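# Move the baguette from the paper bag to the tray with tongs

## Task

Get the baguette out of the paper bag and onto the tray without either hand ever contacting any bread. The task is done only if, at the end, every other piece of bread that was in the bag is still inside it, neither the tongs nor the tray is inside the bag, and the bag stands upright and open with its whole rim facing up.

## Robot and tools

Robot: two arms, left_arm and right_arm. The left arm has a left five-finger hand and the right arm has a right one; each is a mirror of the other. The left base sits at scene (+0.021, +0.320, 0) m and the right base at (+0.023, -0.238, 0) m, each turned very slightly about z. Behind the arms is a fixed stand carrying two cameras. Bread may be touched only through a tool such as the tongs, never by the fingers.

Scene frame: origin on the table surface halfway between the nominal bases. +z is up, +x points out over the table, and +y points toward the left arm. Each arm reports its hand pose and takes its offsets in its own base frame, which is nearly parallel to the scene frame. Fixed cameras and the table use the scene frame.

Hand point: a point 0.05 m in front of the palm. Its +z runs along the straight fingers, which extend 0.06 to 0.07 m past it. Its +y points out of the palm. On the right hand +x points away from the thumb; on the left hand +x points toward the thumb. A bracket on the little-finger side of the wrist sticks out and can collide with things.

The row, used by execute_actions and move: 28 numbers, each between -1 and 1, covering both arms even if one stays still. The order is: left dx, dy, dz, rx, ry, rz; left little, ring, middle, index, thumb_bend, thumb_turn, force_limit, speed; then the same 14 for the right arm. The six pose numbers are an offset, not a pose. They count from that arm's Hand target as it was when the action or move began, along that arm's base axes. 1.0 equals 0.6 m of travel or 180 degrees of turn. rx, ry, rz form a single rotation vector about the Hand target's position. Every row of one action is measured from the same starting Hand target, so sending the same offset again moves the hand further. All zeros re-requests the current Hand target. The controller limits each step's orientation change to 40 degrees from the measured orientation.

The hand numbers are absolute targets, not offsets. Fingers and thumb_bend run from +1 (straight) to -1 (curled). thumb_turn runs from +1 (thumb beside the palm) to -1 (thumb opposite the fingers). force_limit maps -1 to about 0 N and +1 to 10 N; the two thumb motors reach 15 N at +1. speed rises from near zero at -1 to full speed at +0.48 and stays full up to +1. For a gentle grip, use speed -0.94 or lower. With the thumb turned in, the hand can grasp objects about 0.035 to 0.065 m thick, or a handle down to about 0.025 m. Leaving the hand numbers unchanged is not automatic. To keep a hand as it is, resend the last eight numbers that were actually run for it. If none have been run yet, send its hand_measured values, then hand_force_limit and hand_speed. Resending the same numbers keeps a grip. To squeeze harder, raise force_limit and also send a target more closed than hand_measured. To loosen, send a target more open than hand_measured.

Tools:
execute_actions(actions, cameras): actions is a list of actions. Each action is up to 15 rows at 1/30 s per step. A shorter action holds its last row until 15 steps are done. An empty list returns the state plus all camera images.
move(target, speed, blend, blocking, cameras): target is one row or up to 15 rows, all counted from the same starting Hand targets. The move runs straight paths that do not avoid obstacles and are capped at 10 s. speed is in m/s, from 0.002 to 4.3 (default 0.25), and turning is capped at twice that in rad/s. blend is a corner radius in metres (0 means stop at each target). blocking=false returns early while the move keeps running.
wait(seconds 0 to 10): lets time pass with the last commands held.
stop(): brakes a running move.
zoom_image(camera, region [x0, y0, x1, y1] in pixels, at most 504 by 504).
show_instructions(): shows the reference pages.
finished_scene(scene 1): ends the scene for good.
Cameras: cam_head_left, cam_head_right, cam_high, cam_low, cam_left_wrist, cam_right_wrist, each 896x504, with calibration given.

Results: end_effector_position (m) and end_effector_quat_wxyz in the arm's base frame; Hand target, which is the base for the next offsets; joint positions, velocities and torques; and per hand hand_measured, hand_stopped_by (moving, target, force, stalled, fault), hand_load_n (N, positive when the finger is pushed open) and the settings. A lost grip appears as hand_load_n falling to about zero. A move adds a line such as done, off_target, moving, held or fault, plus limits=paced or limits=held. A resting hand can sit 1 to 5 cm from its command, usually low, without touching anything. MOTOR HOT appears at 85 °C; at 100 °C that arm goes limp for 30 s or more.

Avoid: anything dropping or leaving the table, releasing objects while they move, fast or hard contact, and pressing into fixed or heavy things. Do not let the two arms touch or grip each other. Do not overload fingers with heavy or swung loads. Do not route paths close to an arm's own base. Avoid long stretched holds that heat motors. An arm blocked by something keeps pushing until commanded back past its hand point.

Each tool is called after "Call:" as a command line: name --argument value for each argument, lists and objects as JSON in quotes; but a table of rows of numbers goes row by row, as --pt "numbers of a row", without its own name.

Reference images:

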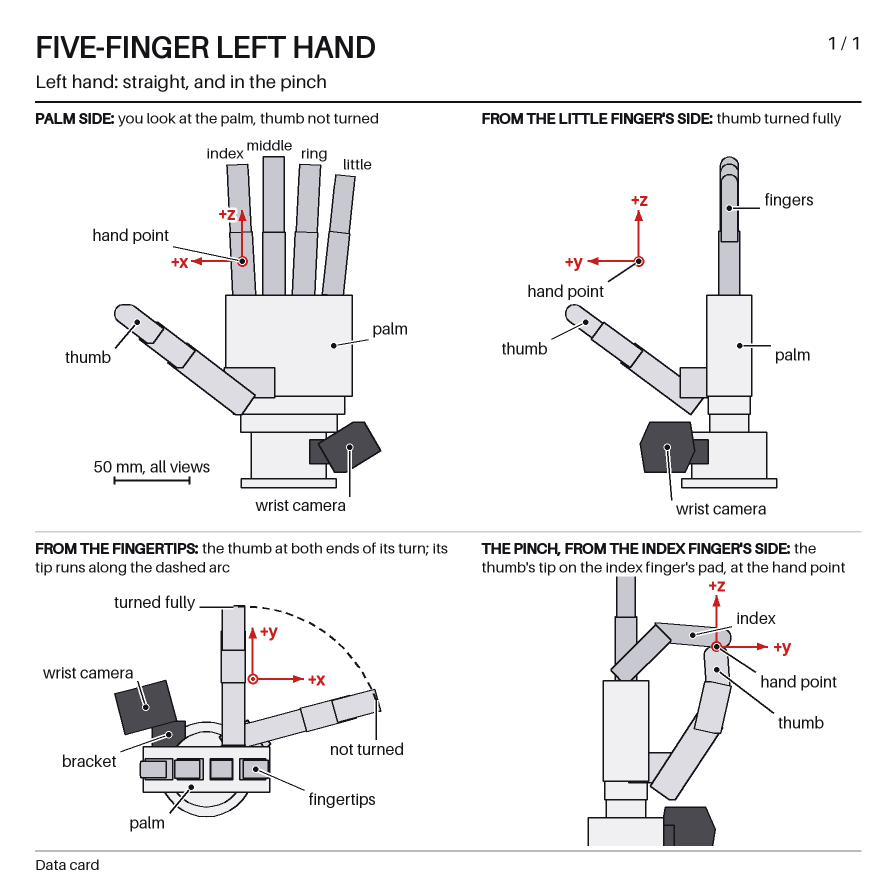

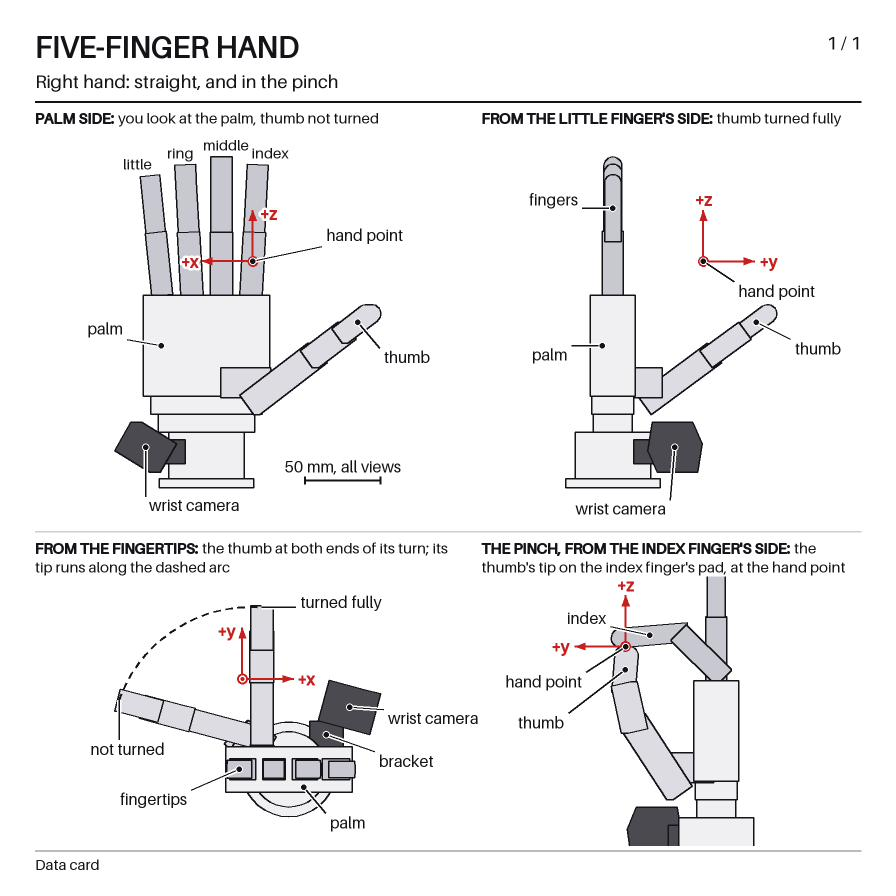

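## Session

Call:
execute_actions --actions '[]'

Scene clock: 0.00 s.
left_arm: end_effector_position=(+0.2344, +0.0121, +0.2868) hand_measured=(+1.000, +1.000, +1.000, +1.000, +1.000, +1.000) hand_load_n=(+0.0, +0.0, +0.0, +0.0, +0.0, +0.0) hand_stopped_by=(target, target, target, target, target, target) hand_force_limit=0.00 hand_speed=-0.80 end_effector_quat_wxyz=(+0.307, +0.290, +0.904, +0.063) | right_arm: end_effector_position=(+0.4997, -0.0279, +0.3513) hand_measured=(+1.000, +1.000, +1.000, +1.000, +1.000, +1.000) hand_load_n=(+0.0, +0.0, +0.0, +0.0, +0.0, +0.0) hand_stopped_by=(target, target, target, target, target, target) hand_force_limit=0.00 hand_speed=-0.80 end_effector_quat_wxyz=(+0.306, +0.888, +0.286, +0.187)
Joint positions: left_arm=[-0.363 0.481 0.843 -1.31 -0.151 1.876] | right_arm=[0.281 1.343 1.376 -1.144 0.596 -2.057]
Joint velocities: within noise
Joint torques (N m): no reading
Heat: left arm: hottest wrist pitch 34 °C; right arm: hottest shoulder 38 °C.
Hand target: left_arm +0.2376, +0.0110, +0.3028; +0.324, +0.287, +0.899, +0.062 | right_arm +0.5036, -0.0268, +0.3628; +0.307, +0.887, +0.282, +0.200

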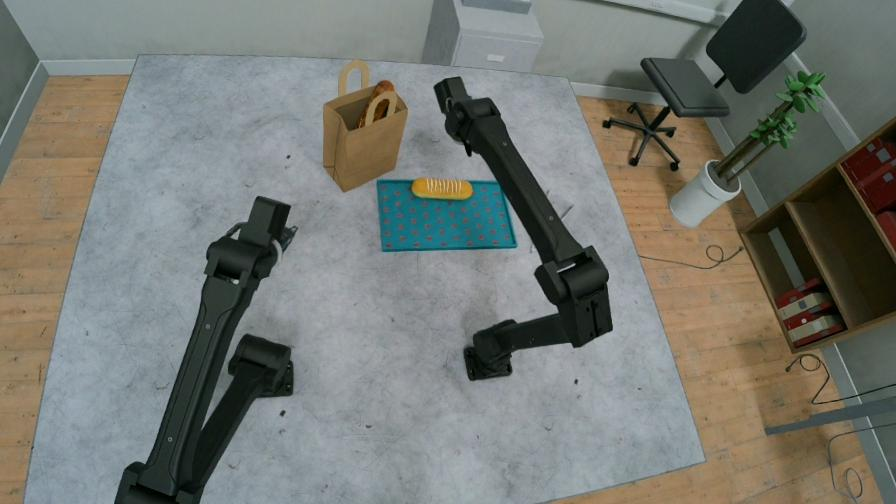

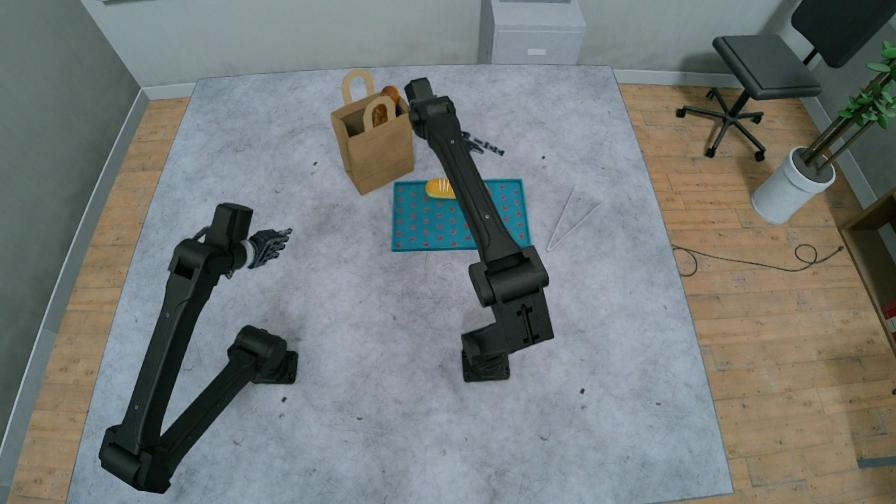

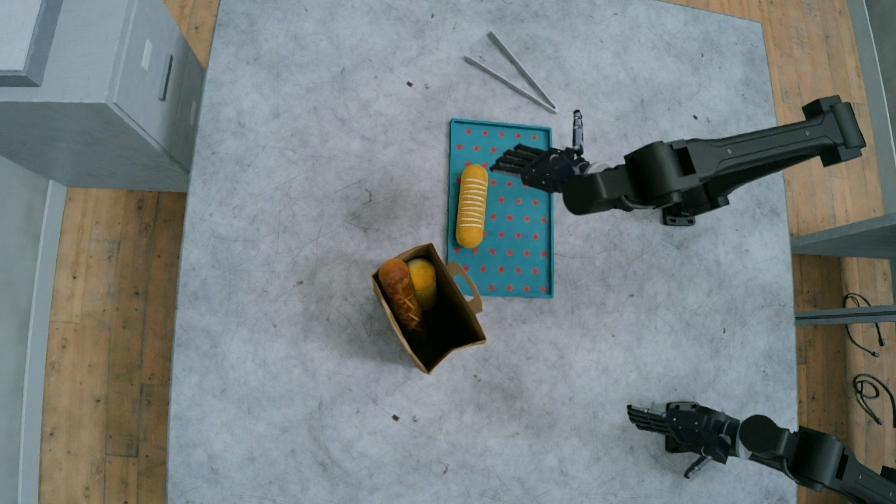

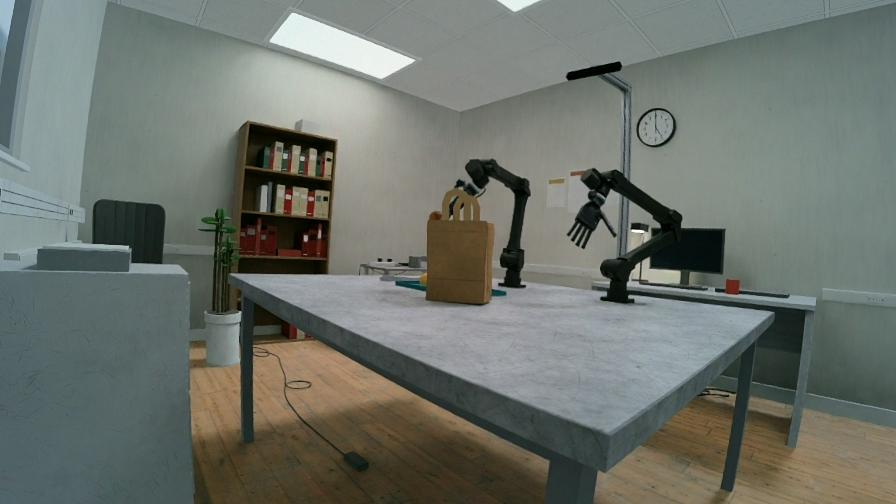

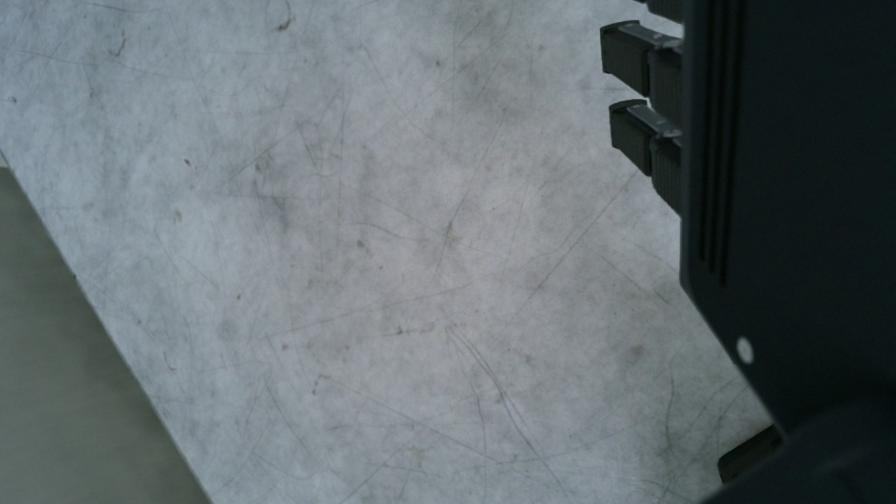

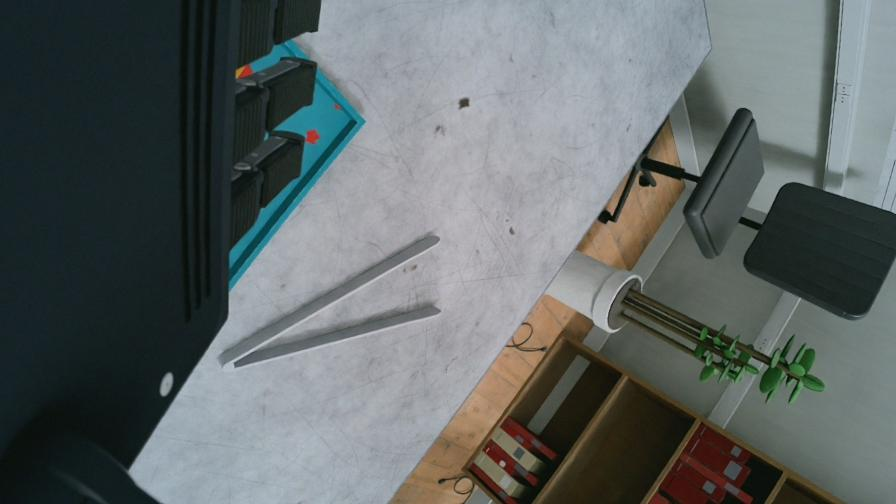

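Call:
zoom_image --camera "cam_high" --region '[330, 220, 530, 400]'

Call:
zoom_image --camera "cam_high" --region '[400, 0, 650, 200]'

Call:
zoom_image --camera "cam_head_left" --region '[290, 40, 590, 270]'

Call:
zoom_image --camera "cam_low" --region '[360, 160, 560, 330]'

Call:
zoom_image --camera "cam_right_wrist" --region '[180, 200, 480, 400]'

Scaled by 2.520 from the camera's 896x504 image, which has a finer 1280x720 frame.

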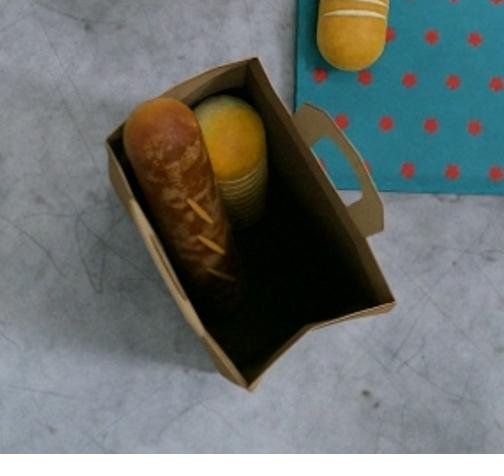

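Scaled by 2.016 from the camera's 896x504 image, which has a finer 1280x720 frame.

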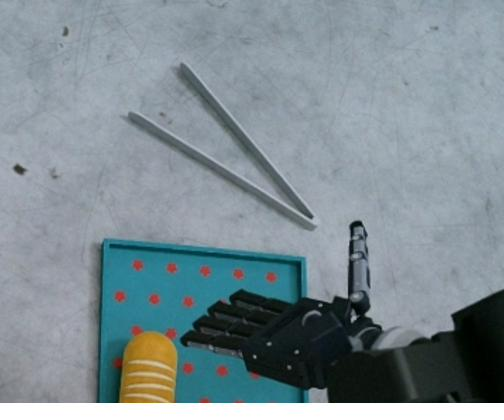

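Scaled by 1.680 from the camera's 896x504 image, which has a finer 1280x720 frame.

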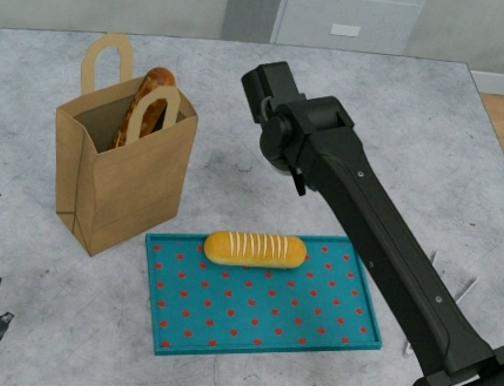

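Scaled by 2.520 from the camera's 896x504 image, which has a finer 1280x720 frame.

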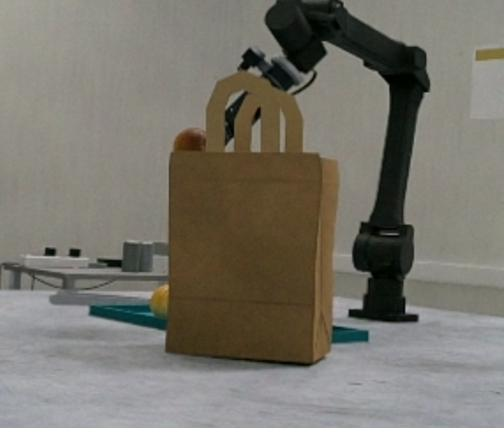

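Scaled by 1.680 from the camera's 896x504 image, which has a finer 1280x720 frame.

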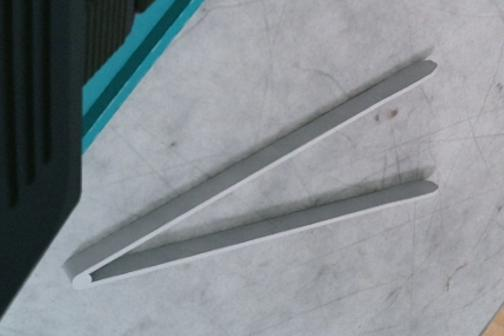

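Call:
move --target '[0,0,0,0,0,0,1,1,1,1,1,1,0,-0.8,-0.178,-0.464,-0.20,0.546,0.0375,-0.291,1,1,1,1,1,-1,0,0.0]' --cameras '["all"]'

Scene clock: 204.53 s.
left_arm: end_effector_position=(+0.2344, +0.0121, +0.2868) hand_measured=(+1.000, +1.000, +1.000, +1.000, +1.000, +1.000) hand_load_n=(+0.0, +0.0, +0.0, +0.0, +0.0, +0.0) hand_stopped_by=(target, target, target, target, target, target) hand_force_limit=0.00 hand_speed=-0.80 end_effector_quat_wxyz=(+0.307, +0.290, +0.904, +0.063) | right_arm: end_effector_position=(+0.3910, -0.2979, +0.2324) hand_measured=(+1.000, +1.000, +1.000, +1.000, +1.000, -1.000) hand_load_n=(+0.0, +0.0, +0.0, +0.0, +0.0, +0.0) hand_stopped_by=(target, target, target, target, target, target) hand_force_limit=0.00 hand_speed=0.00 end_effector_quat_wxyz=(-0.402, +0.842, -0.322, +0.163)
Joint positions: left_arm=[-0.363 0.481 0.843 -1.31 -0.151 1.876] | right_arm=[-0.874 1.74 1.693 -1.676 -0.887 -1.786]
Joint torques (N m): left_arm=[0.09 1.38 10.29 1.76 -0.11 -0.04] | right_arm=[-2.49 -14.39 10.59 -1.1 -0.69 0.15]
Heat: left arm: hottest elbow 38 °C; right arm: hottest shoulder 38 °C.
Hand target: left_arm +0.2376, +0.0110, +0.3028; +0.324, +0.287, +0.899, +0.062 | right_arm +0.3969, -0.3052, +0.2428; -0.410, +0.842, -0.316, +0.154
Off the commanded pose: left_arm 0.016 m, 2 deg | right_arm 0.014 m, 2 deg.
joint sent to its limit (right arm) — joint 4 (wrist pitch), lower limit. The joint targets still meet the commanded pose.
move: off_target (left_arm, right_arm)
camera_calibration:
cam_right_wrist: T_world_to_cam=[[-0.221304, -0.592934, -0.774244, 0.0935954], [-0.972565, 0.192575, 0.130511, 0.408657], [0.0717151, 0.781885, -0.619284, 0.465614], [0, 0, 0, 1]] pos_world=[0.384767, -0.387258, 0.307479]

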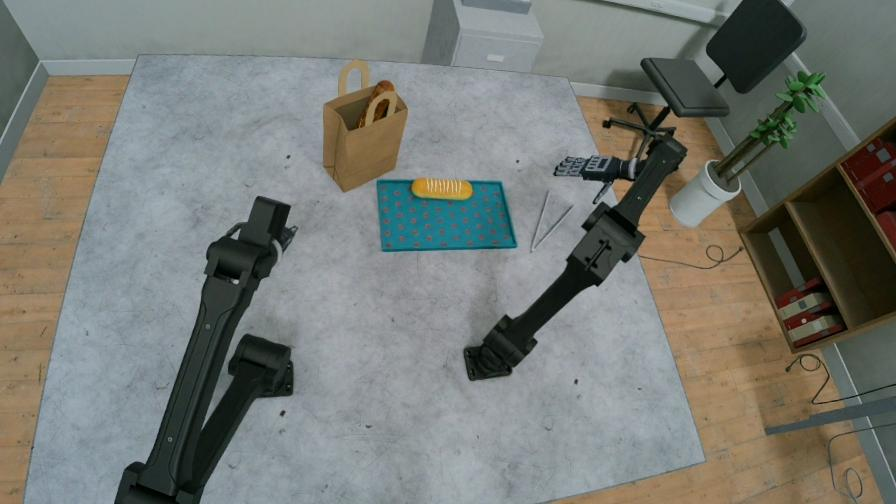

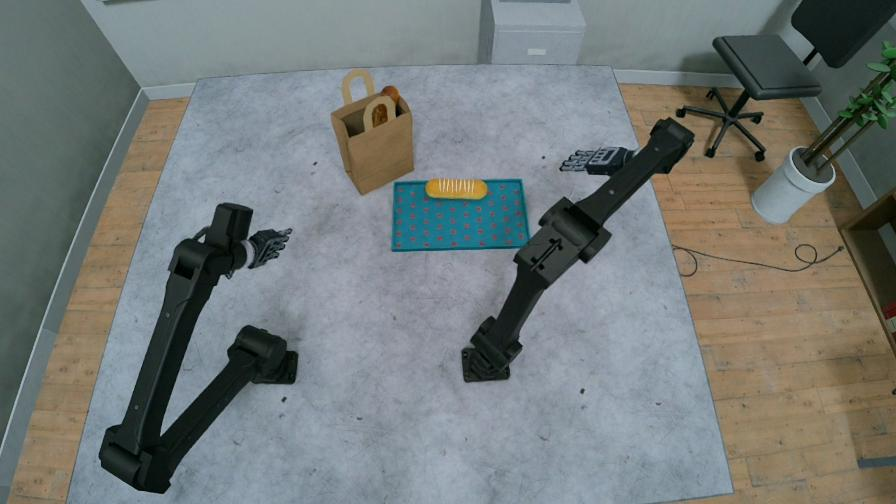

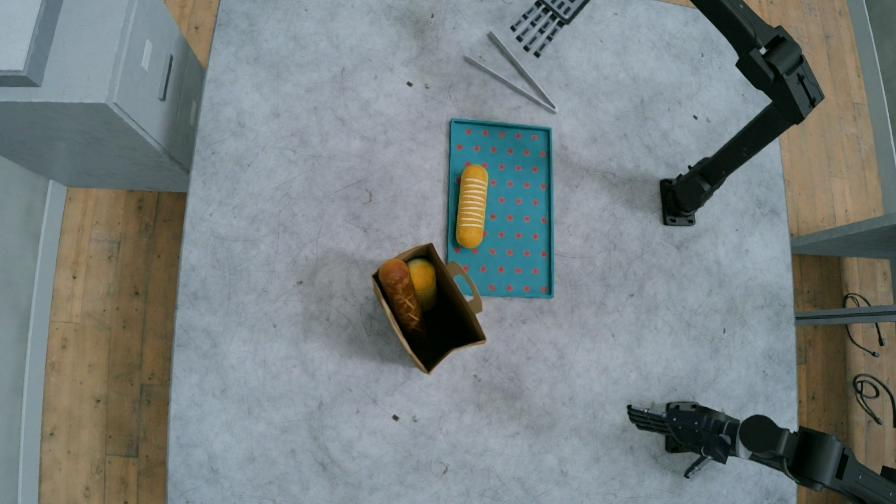

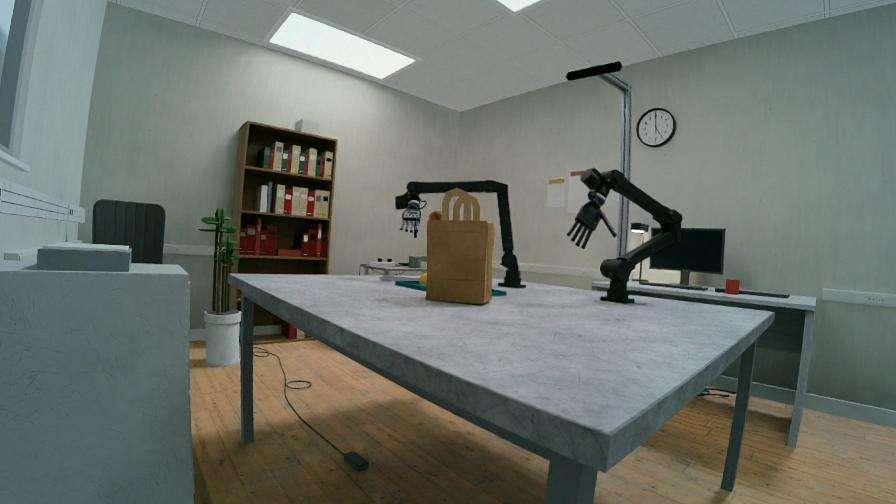

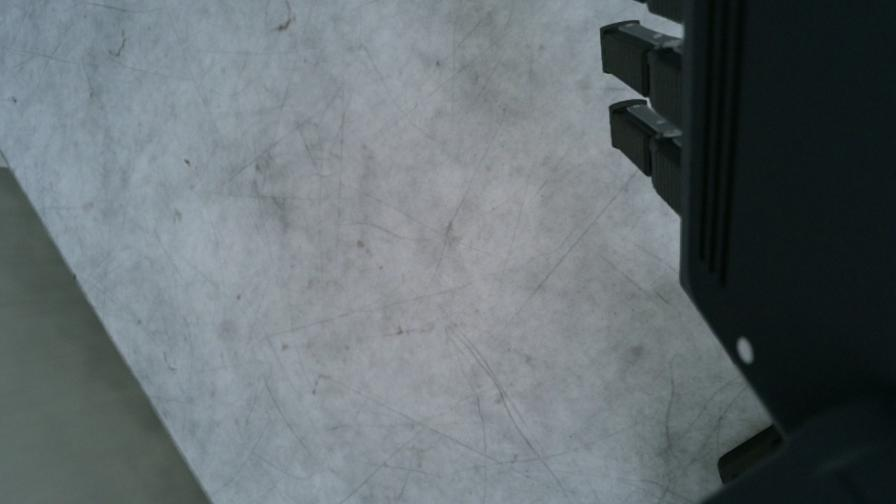

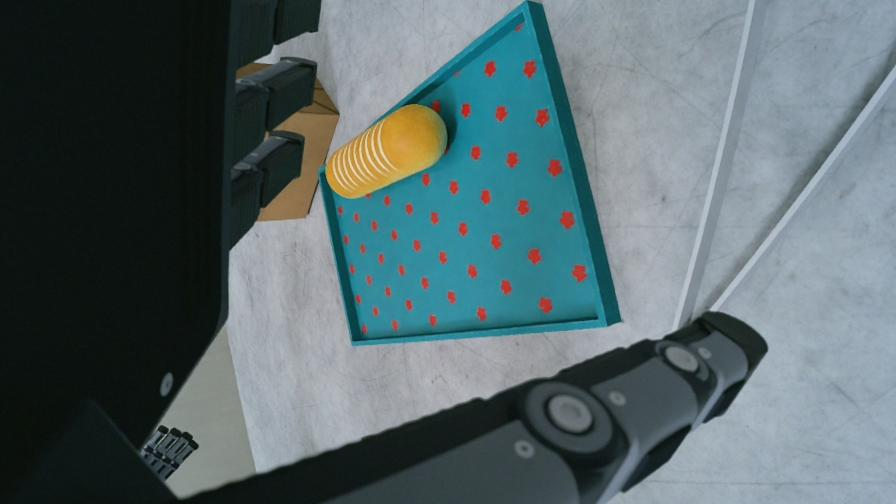

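Call:
zoom_image --camera "cam_head_right" --region '[310, 50, 450, 210]'

Call:
zoom_image --camera "cam_high" --region '[420, 0, 620, 130]'

Call:
zoom_image --camera "cam_high" --region '[360, 230, 500, 390]'

Scaled by 3.150 from the camera's 896x504 image, which has a finer 1280x720 frame.

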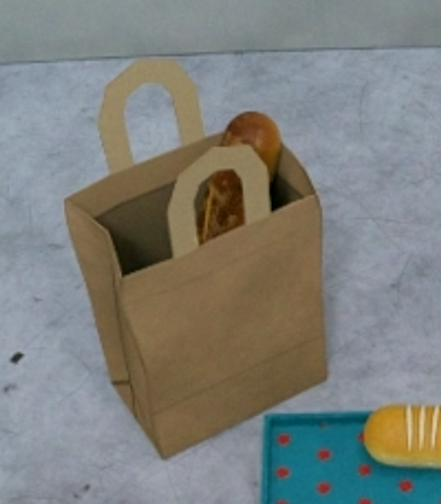

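Scaled by 2.520 from the camera's 896x504 image, which has a finer 1280x720 frame.

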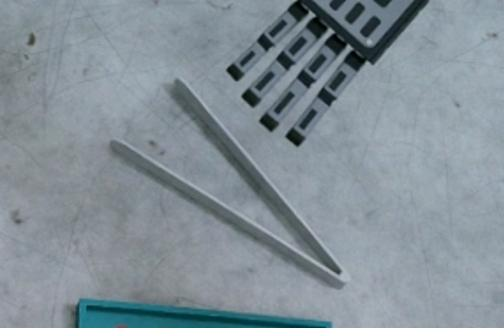

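Scaled by 3.150 from the camera's 896x504 image, which has a finer 1280x720 frame.

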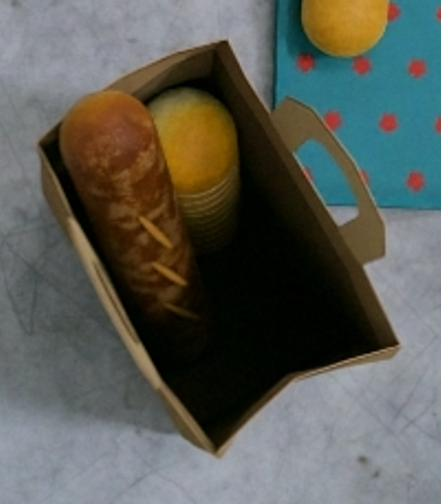

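Call:
move --target '[0,0,0,0,0,0,1,1,1,1,1,1,0,-0.8,0.03,-0.01,-0.25,0,0,0,0.5,0.5,0.5,0.5,1,-1,0,0.0]' --cameras '["cam_high","cam_right_wrist","cam_head_right"]'

Call:
zoom_image --camera "cam_high" --region '[420, 0, 620, 130]'

Scene clock: 218.43 s.
left_arm: end_effector_position=(+0.2344, +0.0121, +0.2868) hand_measured=(+1.000, +1.000, +1.000, +1.000, +1.000, +1.000) hand_load_n=(+0.0, +0.0, +0.0, +0.0, +0.0, +0.0) hand_stopped_by=(target, target, target, target, target, target) hand_force_limit=0.00 hand_speed=-0.80 end_effector_quat_wxyz=(+0.307, +0.290, +0.904, +0.063) | right_arm: end_effector_position=(+0.4085, -0.3106, +0.0916) hand_measured=(+0.500, +0.500, +0.500, +0.500, +1.000, -1.000) hand_load_n=(+0.0, +0.0, +0.0, +0.0, +0.0, +0.5) hand_stopped_by=(target, target, target, target, target, target) hand_force_limit=0.00 hand_speed=0.00 end_effector_quat_wxyz=(-0.413, +0.838, -0.326, +0.148)
Joint positions: left_arm=[-0.363 0.481 0.843 -1.31 -0.151 1.876] | right_arm=[-0.866 1.899 1.533 -1.395 -0.893 -1.786]
Joint torques (N m): left_arm=[0.09 1.44 10.3 1.73 -0.1 -0.05] | right_arm=[-1.38 -17.67 7.46 -0.39 -0.67 -0.08]
Heat: left arm: hottest elbow 38 °C; right arm: hottest shoulder 38 °C.
Hand target: left_arm +0.2376, +0.0110, +0.3028; +0.324, +0.287, +0.899, +0.062 | right_arm +0.4149, -0.3112, +0.0928; -0.410, +0.842, -0.316, +0.154
Off the commanded pose: left_arm 0.016 m, 2 deg | right_arm 0.007 m, 1 deg.
move: off_target (left_arm)
camera_calibration:
cam_right_wrist: T_world_to_cam=[[-0.232774, -0.569044, -0.788673, -0.00560634], [-0.971016, 0.181237, 0.155826, 0.439959], [0.0542645, 0.802086, -0.594738, 0.398307], [0, 0, 0, 1]] pos_world=[0.404288, -0.402404, 0.16391]
Images, in order (width x height): cam_head_right 896x504, cam_high 896x504, cam_right_wrist 896x504.

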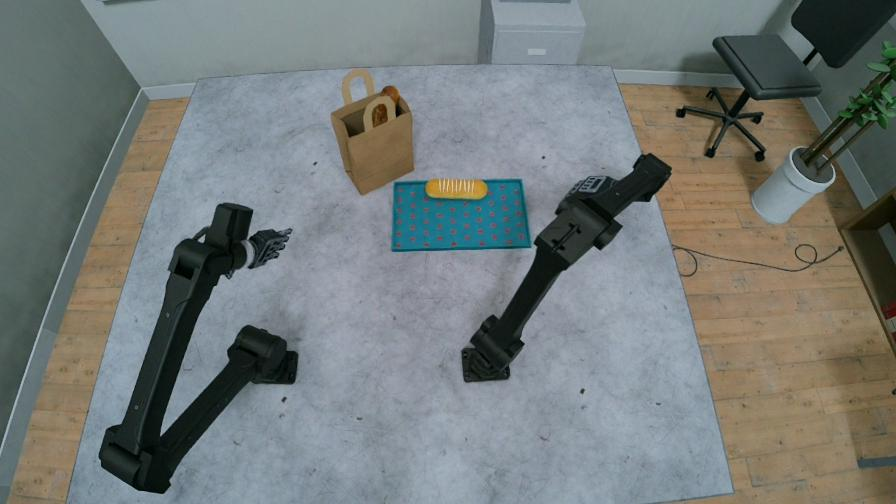

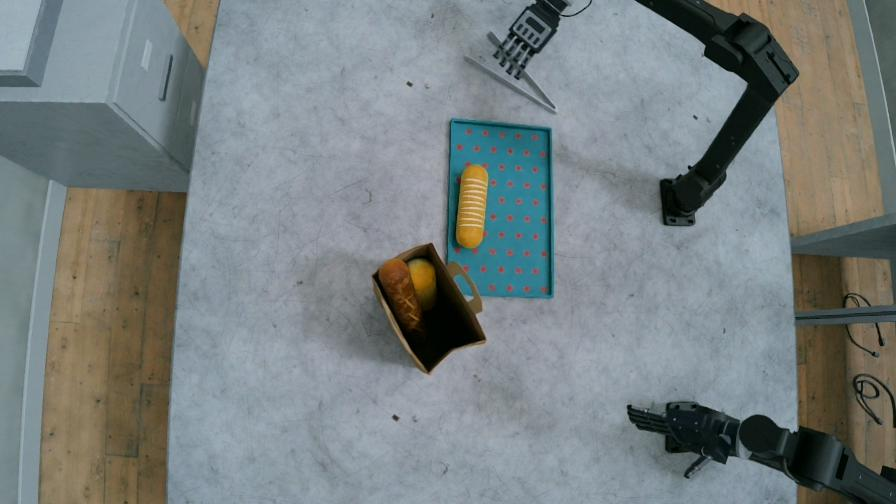

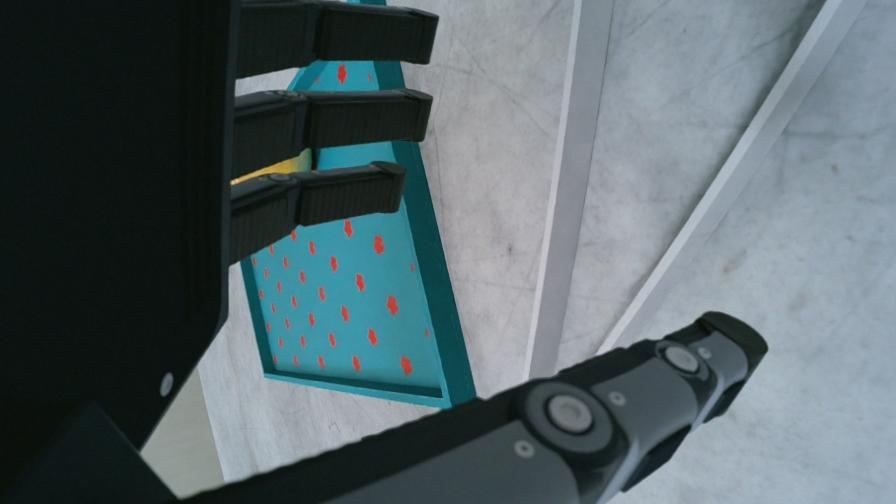

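Scaled by 2.520 from the camera's 896x504 image, which has a finer 1280x720 frame.

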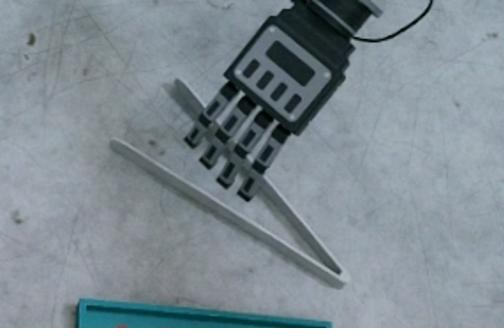

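Call:
zoom_image --camera "cam_right_wrist" --region '[440, 0, 896, 400]'

Scaled by 1.105 from the camera's 896x504 image, which has a finer 1280x720 frame.

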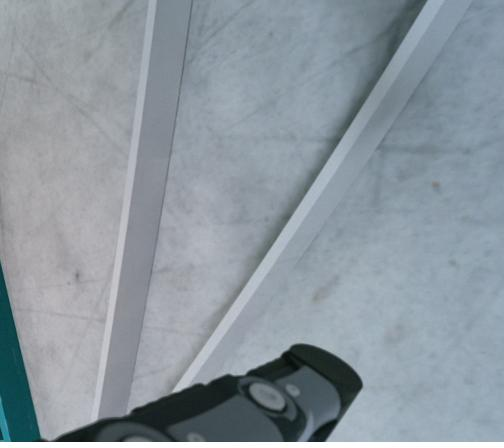

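Call:
move --target '[0,0,0,0,0,0,1,1,1,1,1,1,0,-0.8,0.001,0.016,-0.1,0,0,0,0.5,0.5,0.5,0.5,1,-1,0,0.0]' --cameras '["cam_high","cam_right_wrist","cam_low"]' --speed 0.12

Call:
zoom_image --camera "cam_high" --region '[420, 0, 620, 130]'

Scene clock: 255.10 s.
left_arm: end_effector_position=(+0.2344, +0.0121, +0.2868) hand_measured=(+1.000, +1.000, +1.000, +1.000, +1.000, +1.000) hand_load_n=(+0.0, +0.0, +0.0, +0.0, +0.0, +0.0) hand_stopped_by=(target, target, target, target, target, target) hand_force_limit=0.00 hand_speed=-0.80 end_effector_quat_wxyz=(+0.307, +0.290, +0.904, +0.063) | right_arm: end_effector_position=(+0.4116, -0.3041, +0.0364) hand_measured=(+0.500, +0.500, +0.500, +0.500, +1.000, -1.000) hand_load_n=(+0.0, +0.0, +0.0, +0.0, +0.0, +0.0) hand_stopped_by=(target, target, target, target, target, target) hand_force_limit=0.00 hand_speed=0.00 end_effector_quat_wxyz=(-0.408, +0.842, -0.315, +0.157)
Joint positions: left_arm=[-0.363 0.481 0.843 -1.31 -0.151 1.876] | right_arm=[-0.853 1.938 1.439 -1.234 -0.894 -1.786]
Joint torques (N m): left_arm=[0.03 1.26 10.26 1.76 -0.11 -0.04] | right_arm=[-1.38 -16.44 6.45 -0.38 -0.69 0.13]
Heat: left arm: hottest elbow 38 °C; right arm: hottest shoulder 38 °C.
Hand target: left_arm +0.2376, +0.0110, +0.3028; +0.324, +0.287, +0.899, +0.062 | right_arm +0.4154, -0.3016, +0.0328; -0.410, +0.842, -0.316, +0.154
Off the commanded pose: left_arm 0.016 m, 2 deg | right_arm 0.006 m, 0 deg.
move: off_target (left_arm)
camera_calibration:
cam_right_wrist: T_world_to_cam=[[-0.210291, -0.587785, -0.781209, -0.0599119], [-0.97602, 0.172183, 0.133181, 0.450501], [0.056229, 0.790482, -0.609898, 0.356259], [0, 0, 0, 1]] pos_world=[0.407067, -0.3944, 0.11048]
Images, in order (width x height): cam_high 896x504, cam_low 896x504, cam_right_wrist 896x504.

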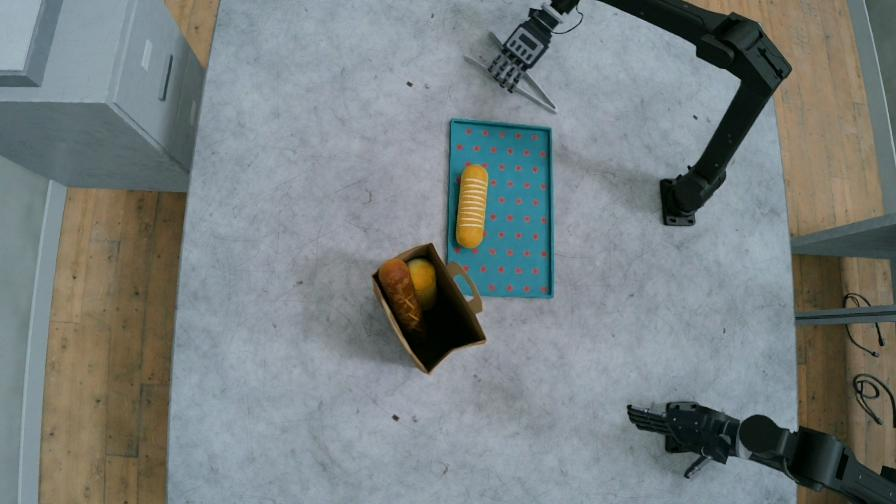

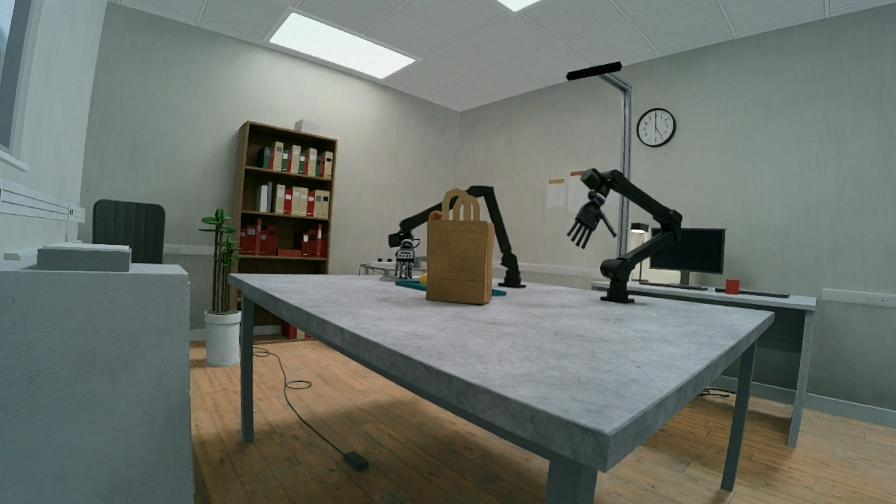

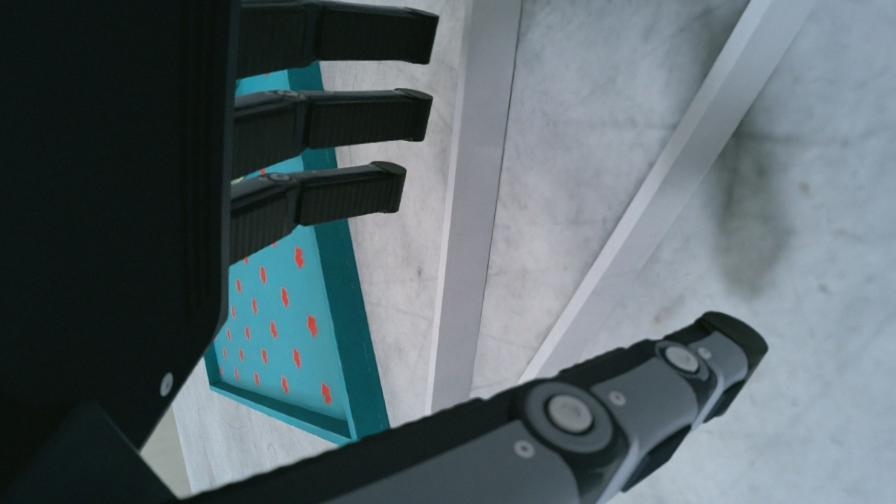

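Scaled by 2.520 from the camera's 896x504 image, which has a finer 1280x720 frame.

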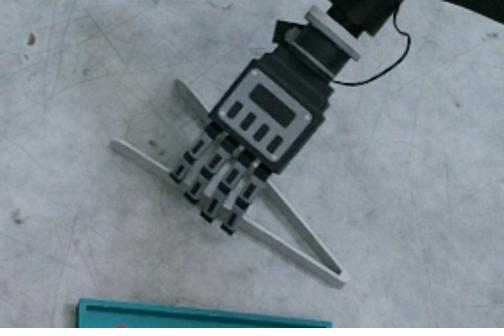

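Call:
move --target '[0,0,0,0,0,0,1,1,1,1,1,1,0,-0.8,0.0,0.0,-0.022,0,0,0,0.5,0.5,0.5,0.5,1,-1,0,0.0]' --cameras '["cam_high","cam_right_wrist"]' --speed 0.05

Call:
zoom_image --camera "cam_high" --region '[420, 0, 620, 130]'

Scene clock: 261.17 s.
left_arm: end_effector_position=(+0.2344, +0.0121, +0.2868) hand_measured=(+1.000, +1.000, +1.000, +1.000, +1.000, +1.000) hand_load_n=(+0.0, +0.0, +0.0, +0.0, +0.0, +0.0) hand_stopped_by=(target, target, target, target, target, target) hand_force_limit=0.00 hand_speed=-0.80 end_effector_quat_wxyz=(+0.307, +0.290, +0.904, +0.063) | right_arm: end_effector_position=(+0.4126, -0.3053, +0.0265) hand_measured=(+0.500, +0.500, +0.500, +0.500, +1.000, -1.000) hand_load_n=(-0.5, +0.0, +0.0, +0.0, +0.0, +0.0) hand_stopped_by=(target, target, target, target, target, target) hand_force_limit=0.00 hand_speed=0.00 end_effector_quat_wxyz=(-0.406, +0.843, -0.314, +0.160)
Joint positions: left_arm=[-0.363 0.481 0.843 -1.31 -0.151 1.876] | right_arm=[-0.853 1.949 1.429 -1.205 -0.894 -1.786]
Joint torques (N m): left_arm=[0.15 1.38 10.29 1.74 -0.11 -0.04] | right_arm=[-1.44 -16.03 6.17 -0.32 -0.68 0.12]
Heat: left arm: hottest elbow 38 °C; right arm: hottest shoulder 38 °C.
Hand target: left_arm +0.2376, +0.0110, +0.3028; +0.324, +0.287, +0.899, +0.062 | right_arm +0.4154, -0.3016, +0.0196; -0.410, +0.842, -0.316, +0.154
Off the commanded pose: left_arm 0.016 m, 2 deg | right_arm 0.008 m, 1 deg.
move: off_target (left_arm)
camera_calibration:
cam_right_wrist: T_world_to_cam=[[-0.206359, -0.592278, -0.77886, -0.0711981], [-0.976677, 0.172934, 0.127265, 0.453731], [0.0593158, 0.786957, -0.61415, 0.348887], [0, 0, 0, 1]] pos_world=[0.407762, -0.395194, 0.101072]
Images, in order (width x height): cam_high 896x504, cam_right_wrist 896x504.

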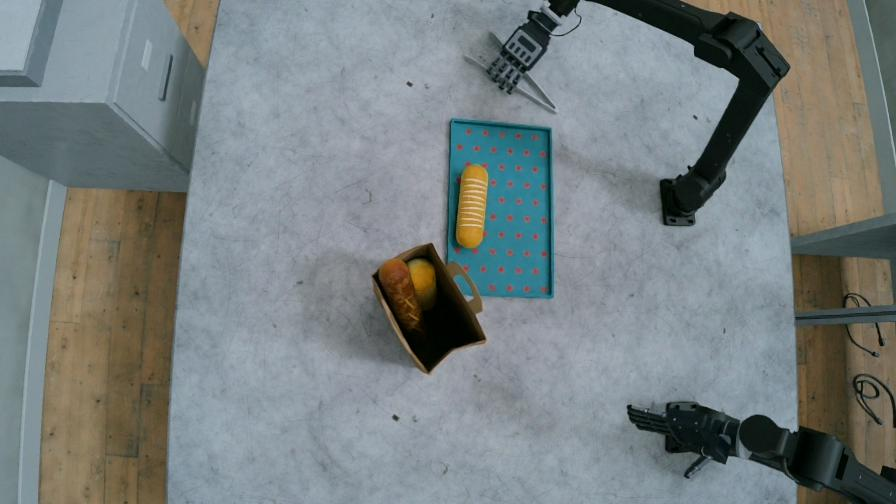

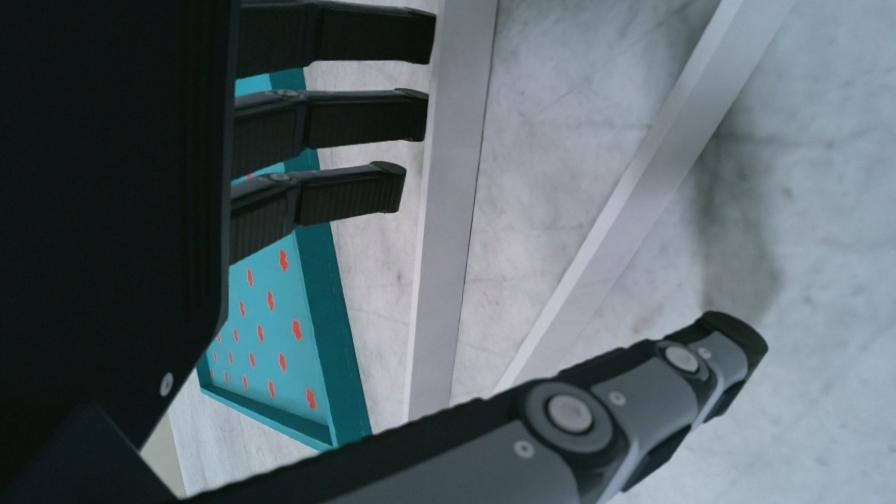

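Scaled by 2.520 from the camera's 896x504 image, which has a finer 1280x720 frame.

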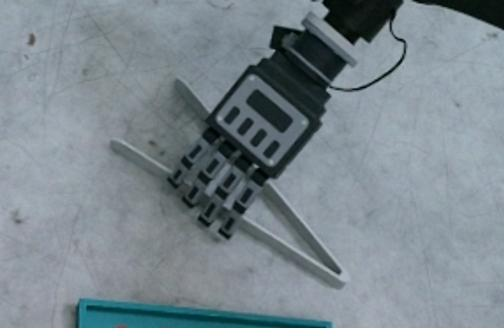

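Call:
move --target '[0,0,0,0,0,0,1,1,1,1,1,1,0,-0.8,0.0,0.0,-0.011,0,0,0,0.4,0.4,0.4,0.4,1,-1,0,0.0]' --cameras '["cam_right_wrist"]' --speed 0.05

Call:
zoom_image --camera "cam_right_wrist" --region '[300, 0, 800, 400]'

Scene clock: 273.40 s.
left_arm: end_effector_position=(+0.2344, +0.0121, +0.2868) hand_measured=(+1.000, +1.000, +1.000, +1.000, +1.000, +1.000) hand_load_n=(+0.0, +0.0, +0.0, +0.0, +0.0, +0.0) hand_stopped_by=(target, target, target, target, target, target) hand_force_limit=0.00 hand_speed=-0.80 end_effector_quat_wxyz=(+0.307, +0.290, +0.904, +0.063) | right_arm: end_effector_position=(+0.4138, -0.3054, +0.0228) hand_measured=(+0.400, +0.400, +0.400, +0.400, +1.000, -1.000) hand_load_n=(+0.0, +0.0, +0.0, +0.0, -0.5, +0.0) hand_stopped_by=(target, target, target, target, target, target) hand_force_limit=0.00 hand_speed=0.00 end_effector_quat_wxyz=(-0.407, +0.843, -0.313, +0.162)
Joint positions: left_arm=[-0.363 0.481 0.843 -1.31 -0.151 1.876] | right_arm=[-0.853 1.954 1.425 -1.192 -0.898 -1.786]
Joint torques (N m): left_arm=[0.09 1.32 10.26 1.73 -0.1 -0.04] | right_arm=[-1.44 -16.26 6.04 -0.28 -0.56 0.14]
Heat: left arm: hottest elbow 38 °C; right arm: hottest shoulder 38 °C.
Hand target: left_arm +0.2376, +0.0110, +0.3028; +0.324, +0.287, +0.899, +0.062 | right_arm +0.4154, -0.3017, +0.0130; -0.410, +0.842, -0.316, +0.154
Off the commanded pose: left_arm 0.016 m, 2 deg | right_arm 0.011 m, 1 deg.
move: off_target (left_arm, right_arm)
camera_calibration:
cam_right_wrist: T_world_to_cam=[[-0.202242, -0.592983, -0.779404, -0.0758313], [-0.977326, 0.173157, 0.121859, 0.455766], [0.062699, 0.786377, -0.614557, 0.345136], [0, 0, 0, 1]] pos_world=[0.408456, -0.395293, 0.0974638]
Images, in order (width x height): cam_right_wrist 896x504.

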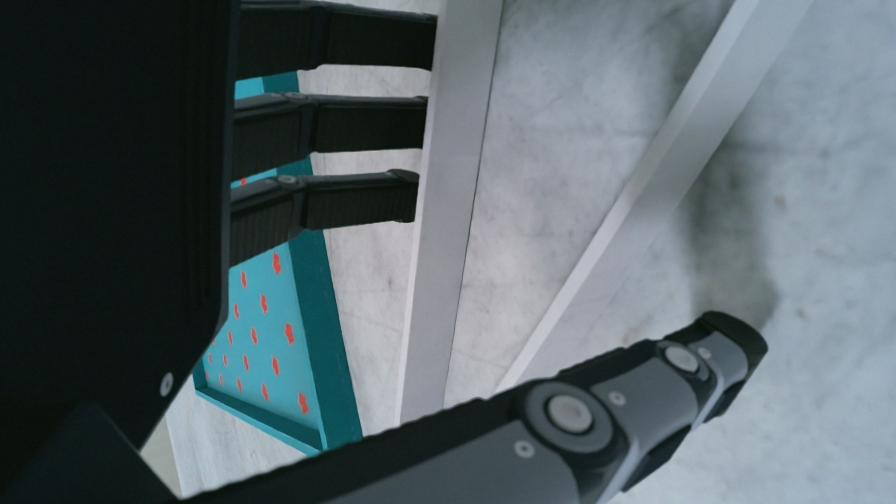

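Scaled by 1.008 from the camera's 896x504 image, which has a finer 1280x720 frame.

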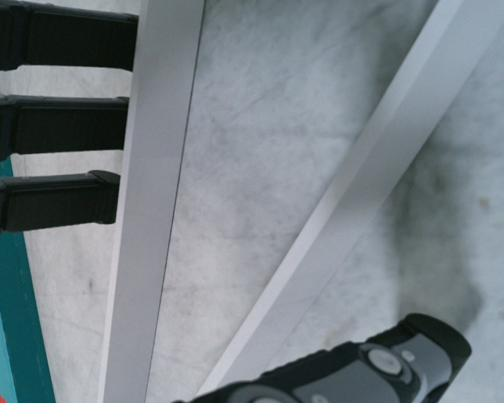

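Call:
move --target '[0,0,0,0,0,0,1,1,1,1,1,1,0,-0.8,0.0,0.0,0.0,-0.022,0.019,0,0.4,0.4,0.4,0.4,1,-1,0,0.0]' --cameras '["cam_right_wrist"]' --speed 0.05

Scene clock: 283.90 s.
left_arm: end_effector_position=(+0.2344, +0.0121, +0.2868) hand_measured=(+1.000, +1.000, +1.000, +1.000, +1.000, +1.000) hand_load_n=(+0.0, +0.0, +0.0, +0.0, +0.0, +0.0) hand_stopped_by=(target, target, target, target, target, target) hand_force_limit=0.00 hand_speed=-0.80 end_effector_quat_wxyz=(+0.307, +0.290, +0.904, +0.063) | right_arm: end_effector_position=(+0.4151, -0.3038, +0.0255) hand_measured=(+0.400, +0.400, +0.400, +0.400, +1.000, -1.000) hand_load_n=(+0.5, +0.0, +0.5, +0.0, +0.0, +0.0) hand_stopped_by=(target, target, target, target, target, target) hand_force_limit=0.00 hand_speed=0.00 end_effector_quat_wxyz=(-0.377, +0.855, -0.323, +0.147)
Joint positions: left_arm=[-0.363 0.481 0.843 -1.31 -0.151 1.876] | right_arm=[-0.826 1.931 1.421 -1.163 -0.828 -1.719]
Joint torques (N m): left_arm=[0.09 1.32 10.28 1.72 -0.11 -0.03] | right_arm=[-1.38 -15.85 5.5 0.38 0.11 0.07]
Heat: left arm: hottest elbow 38 °C; right arm: hottest shoulder 38 °C.
Hand target: left_arm +0.2376, +0.0110, +0.3028; +0.324, +0.287, +0.899, +0.062 | right_arm +0.4154, -0.3017, +0.0131; -0.371, +0.859, -0.323, +0.140
Off the commanded pose: left_arm 0.016 m, 2 deg | right_arm 0.013 m, 1 deg.
move: off_target (left_arm, right_arm)
camera_calibration:
cam_right_wrist: T_world_to_cam=[[-0.250688, -0.626934, -0.737638, -0.0637871], [-0.967537, 0.187489, 0.169469, 0.455618], [0.032053, 0.756176, -0.653583, 0.349939], [0, 0, 0, 1]] pos_world=[0.41362, -0.390029, 0.104449]
Images, in order (width x height): cam_right_wrist 896x504.

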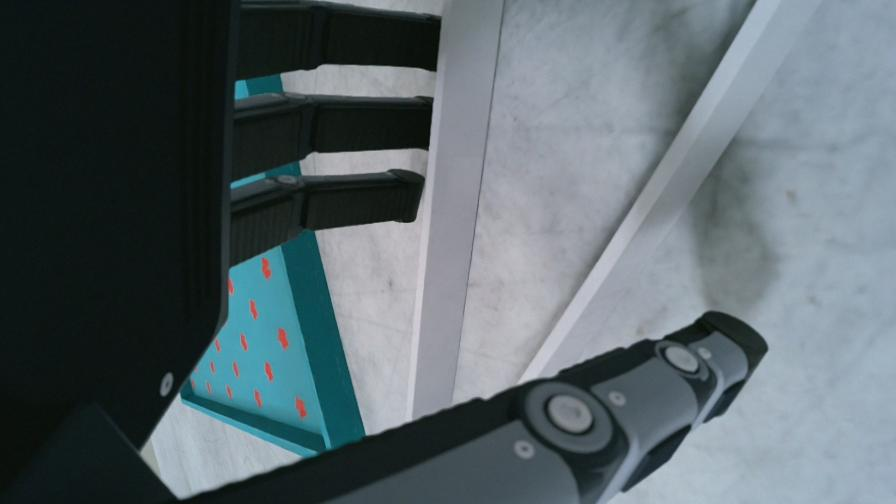

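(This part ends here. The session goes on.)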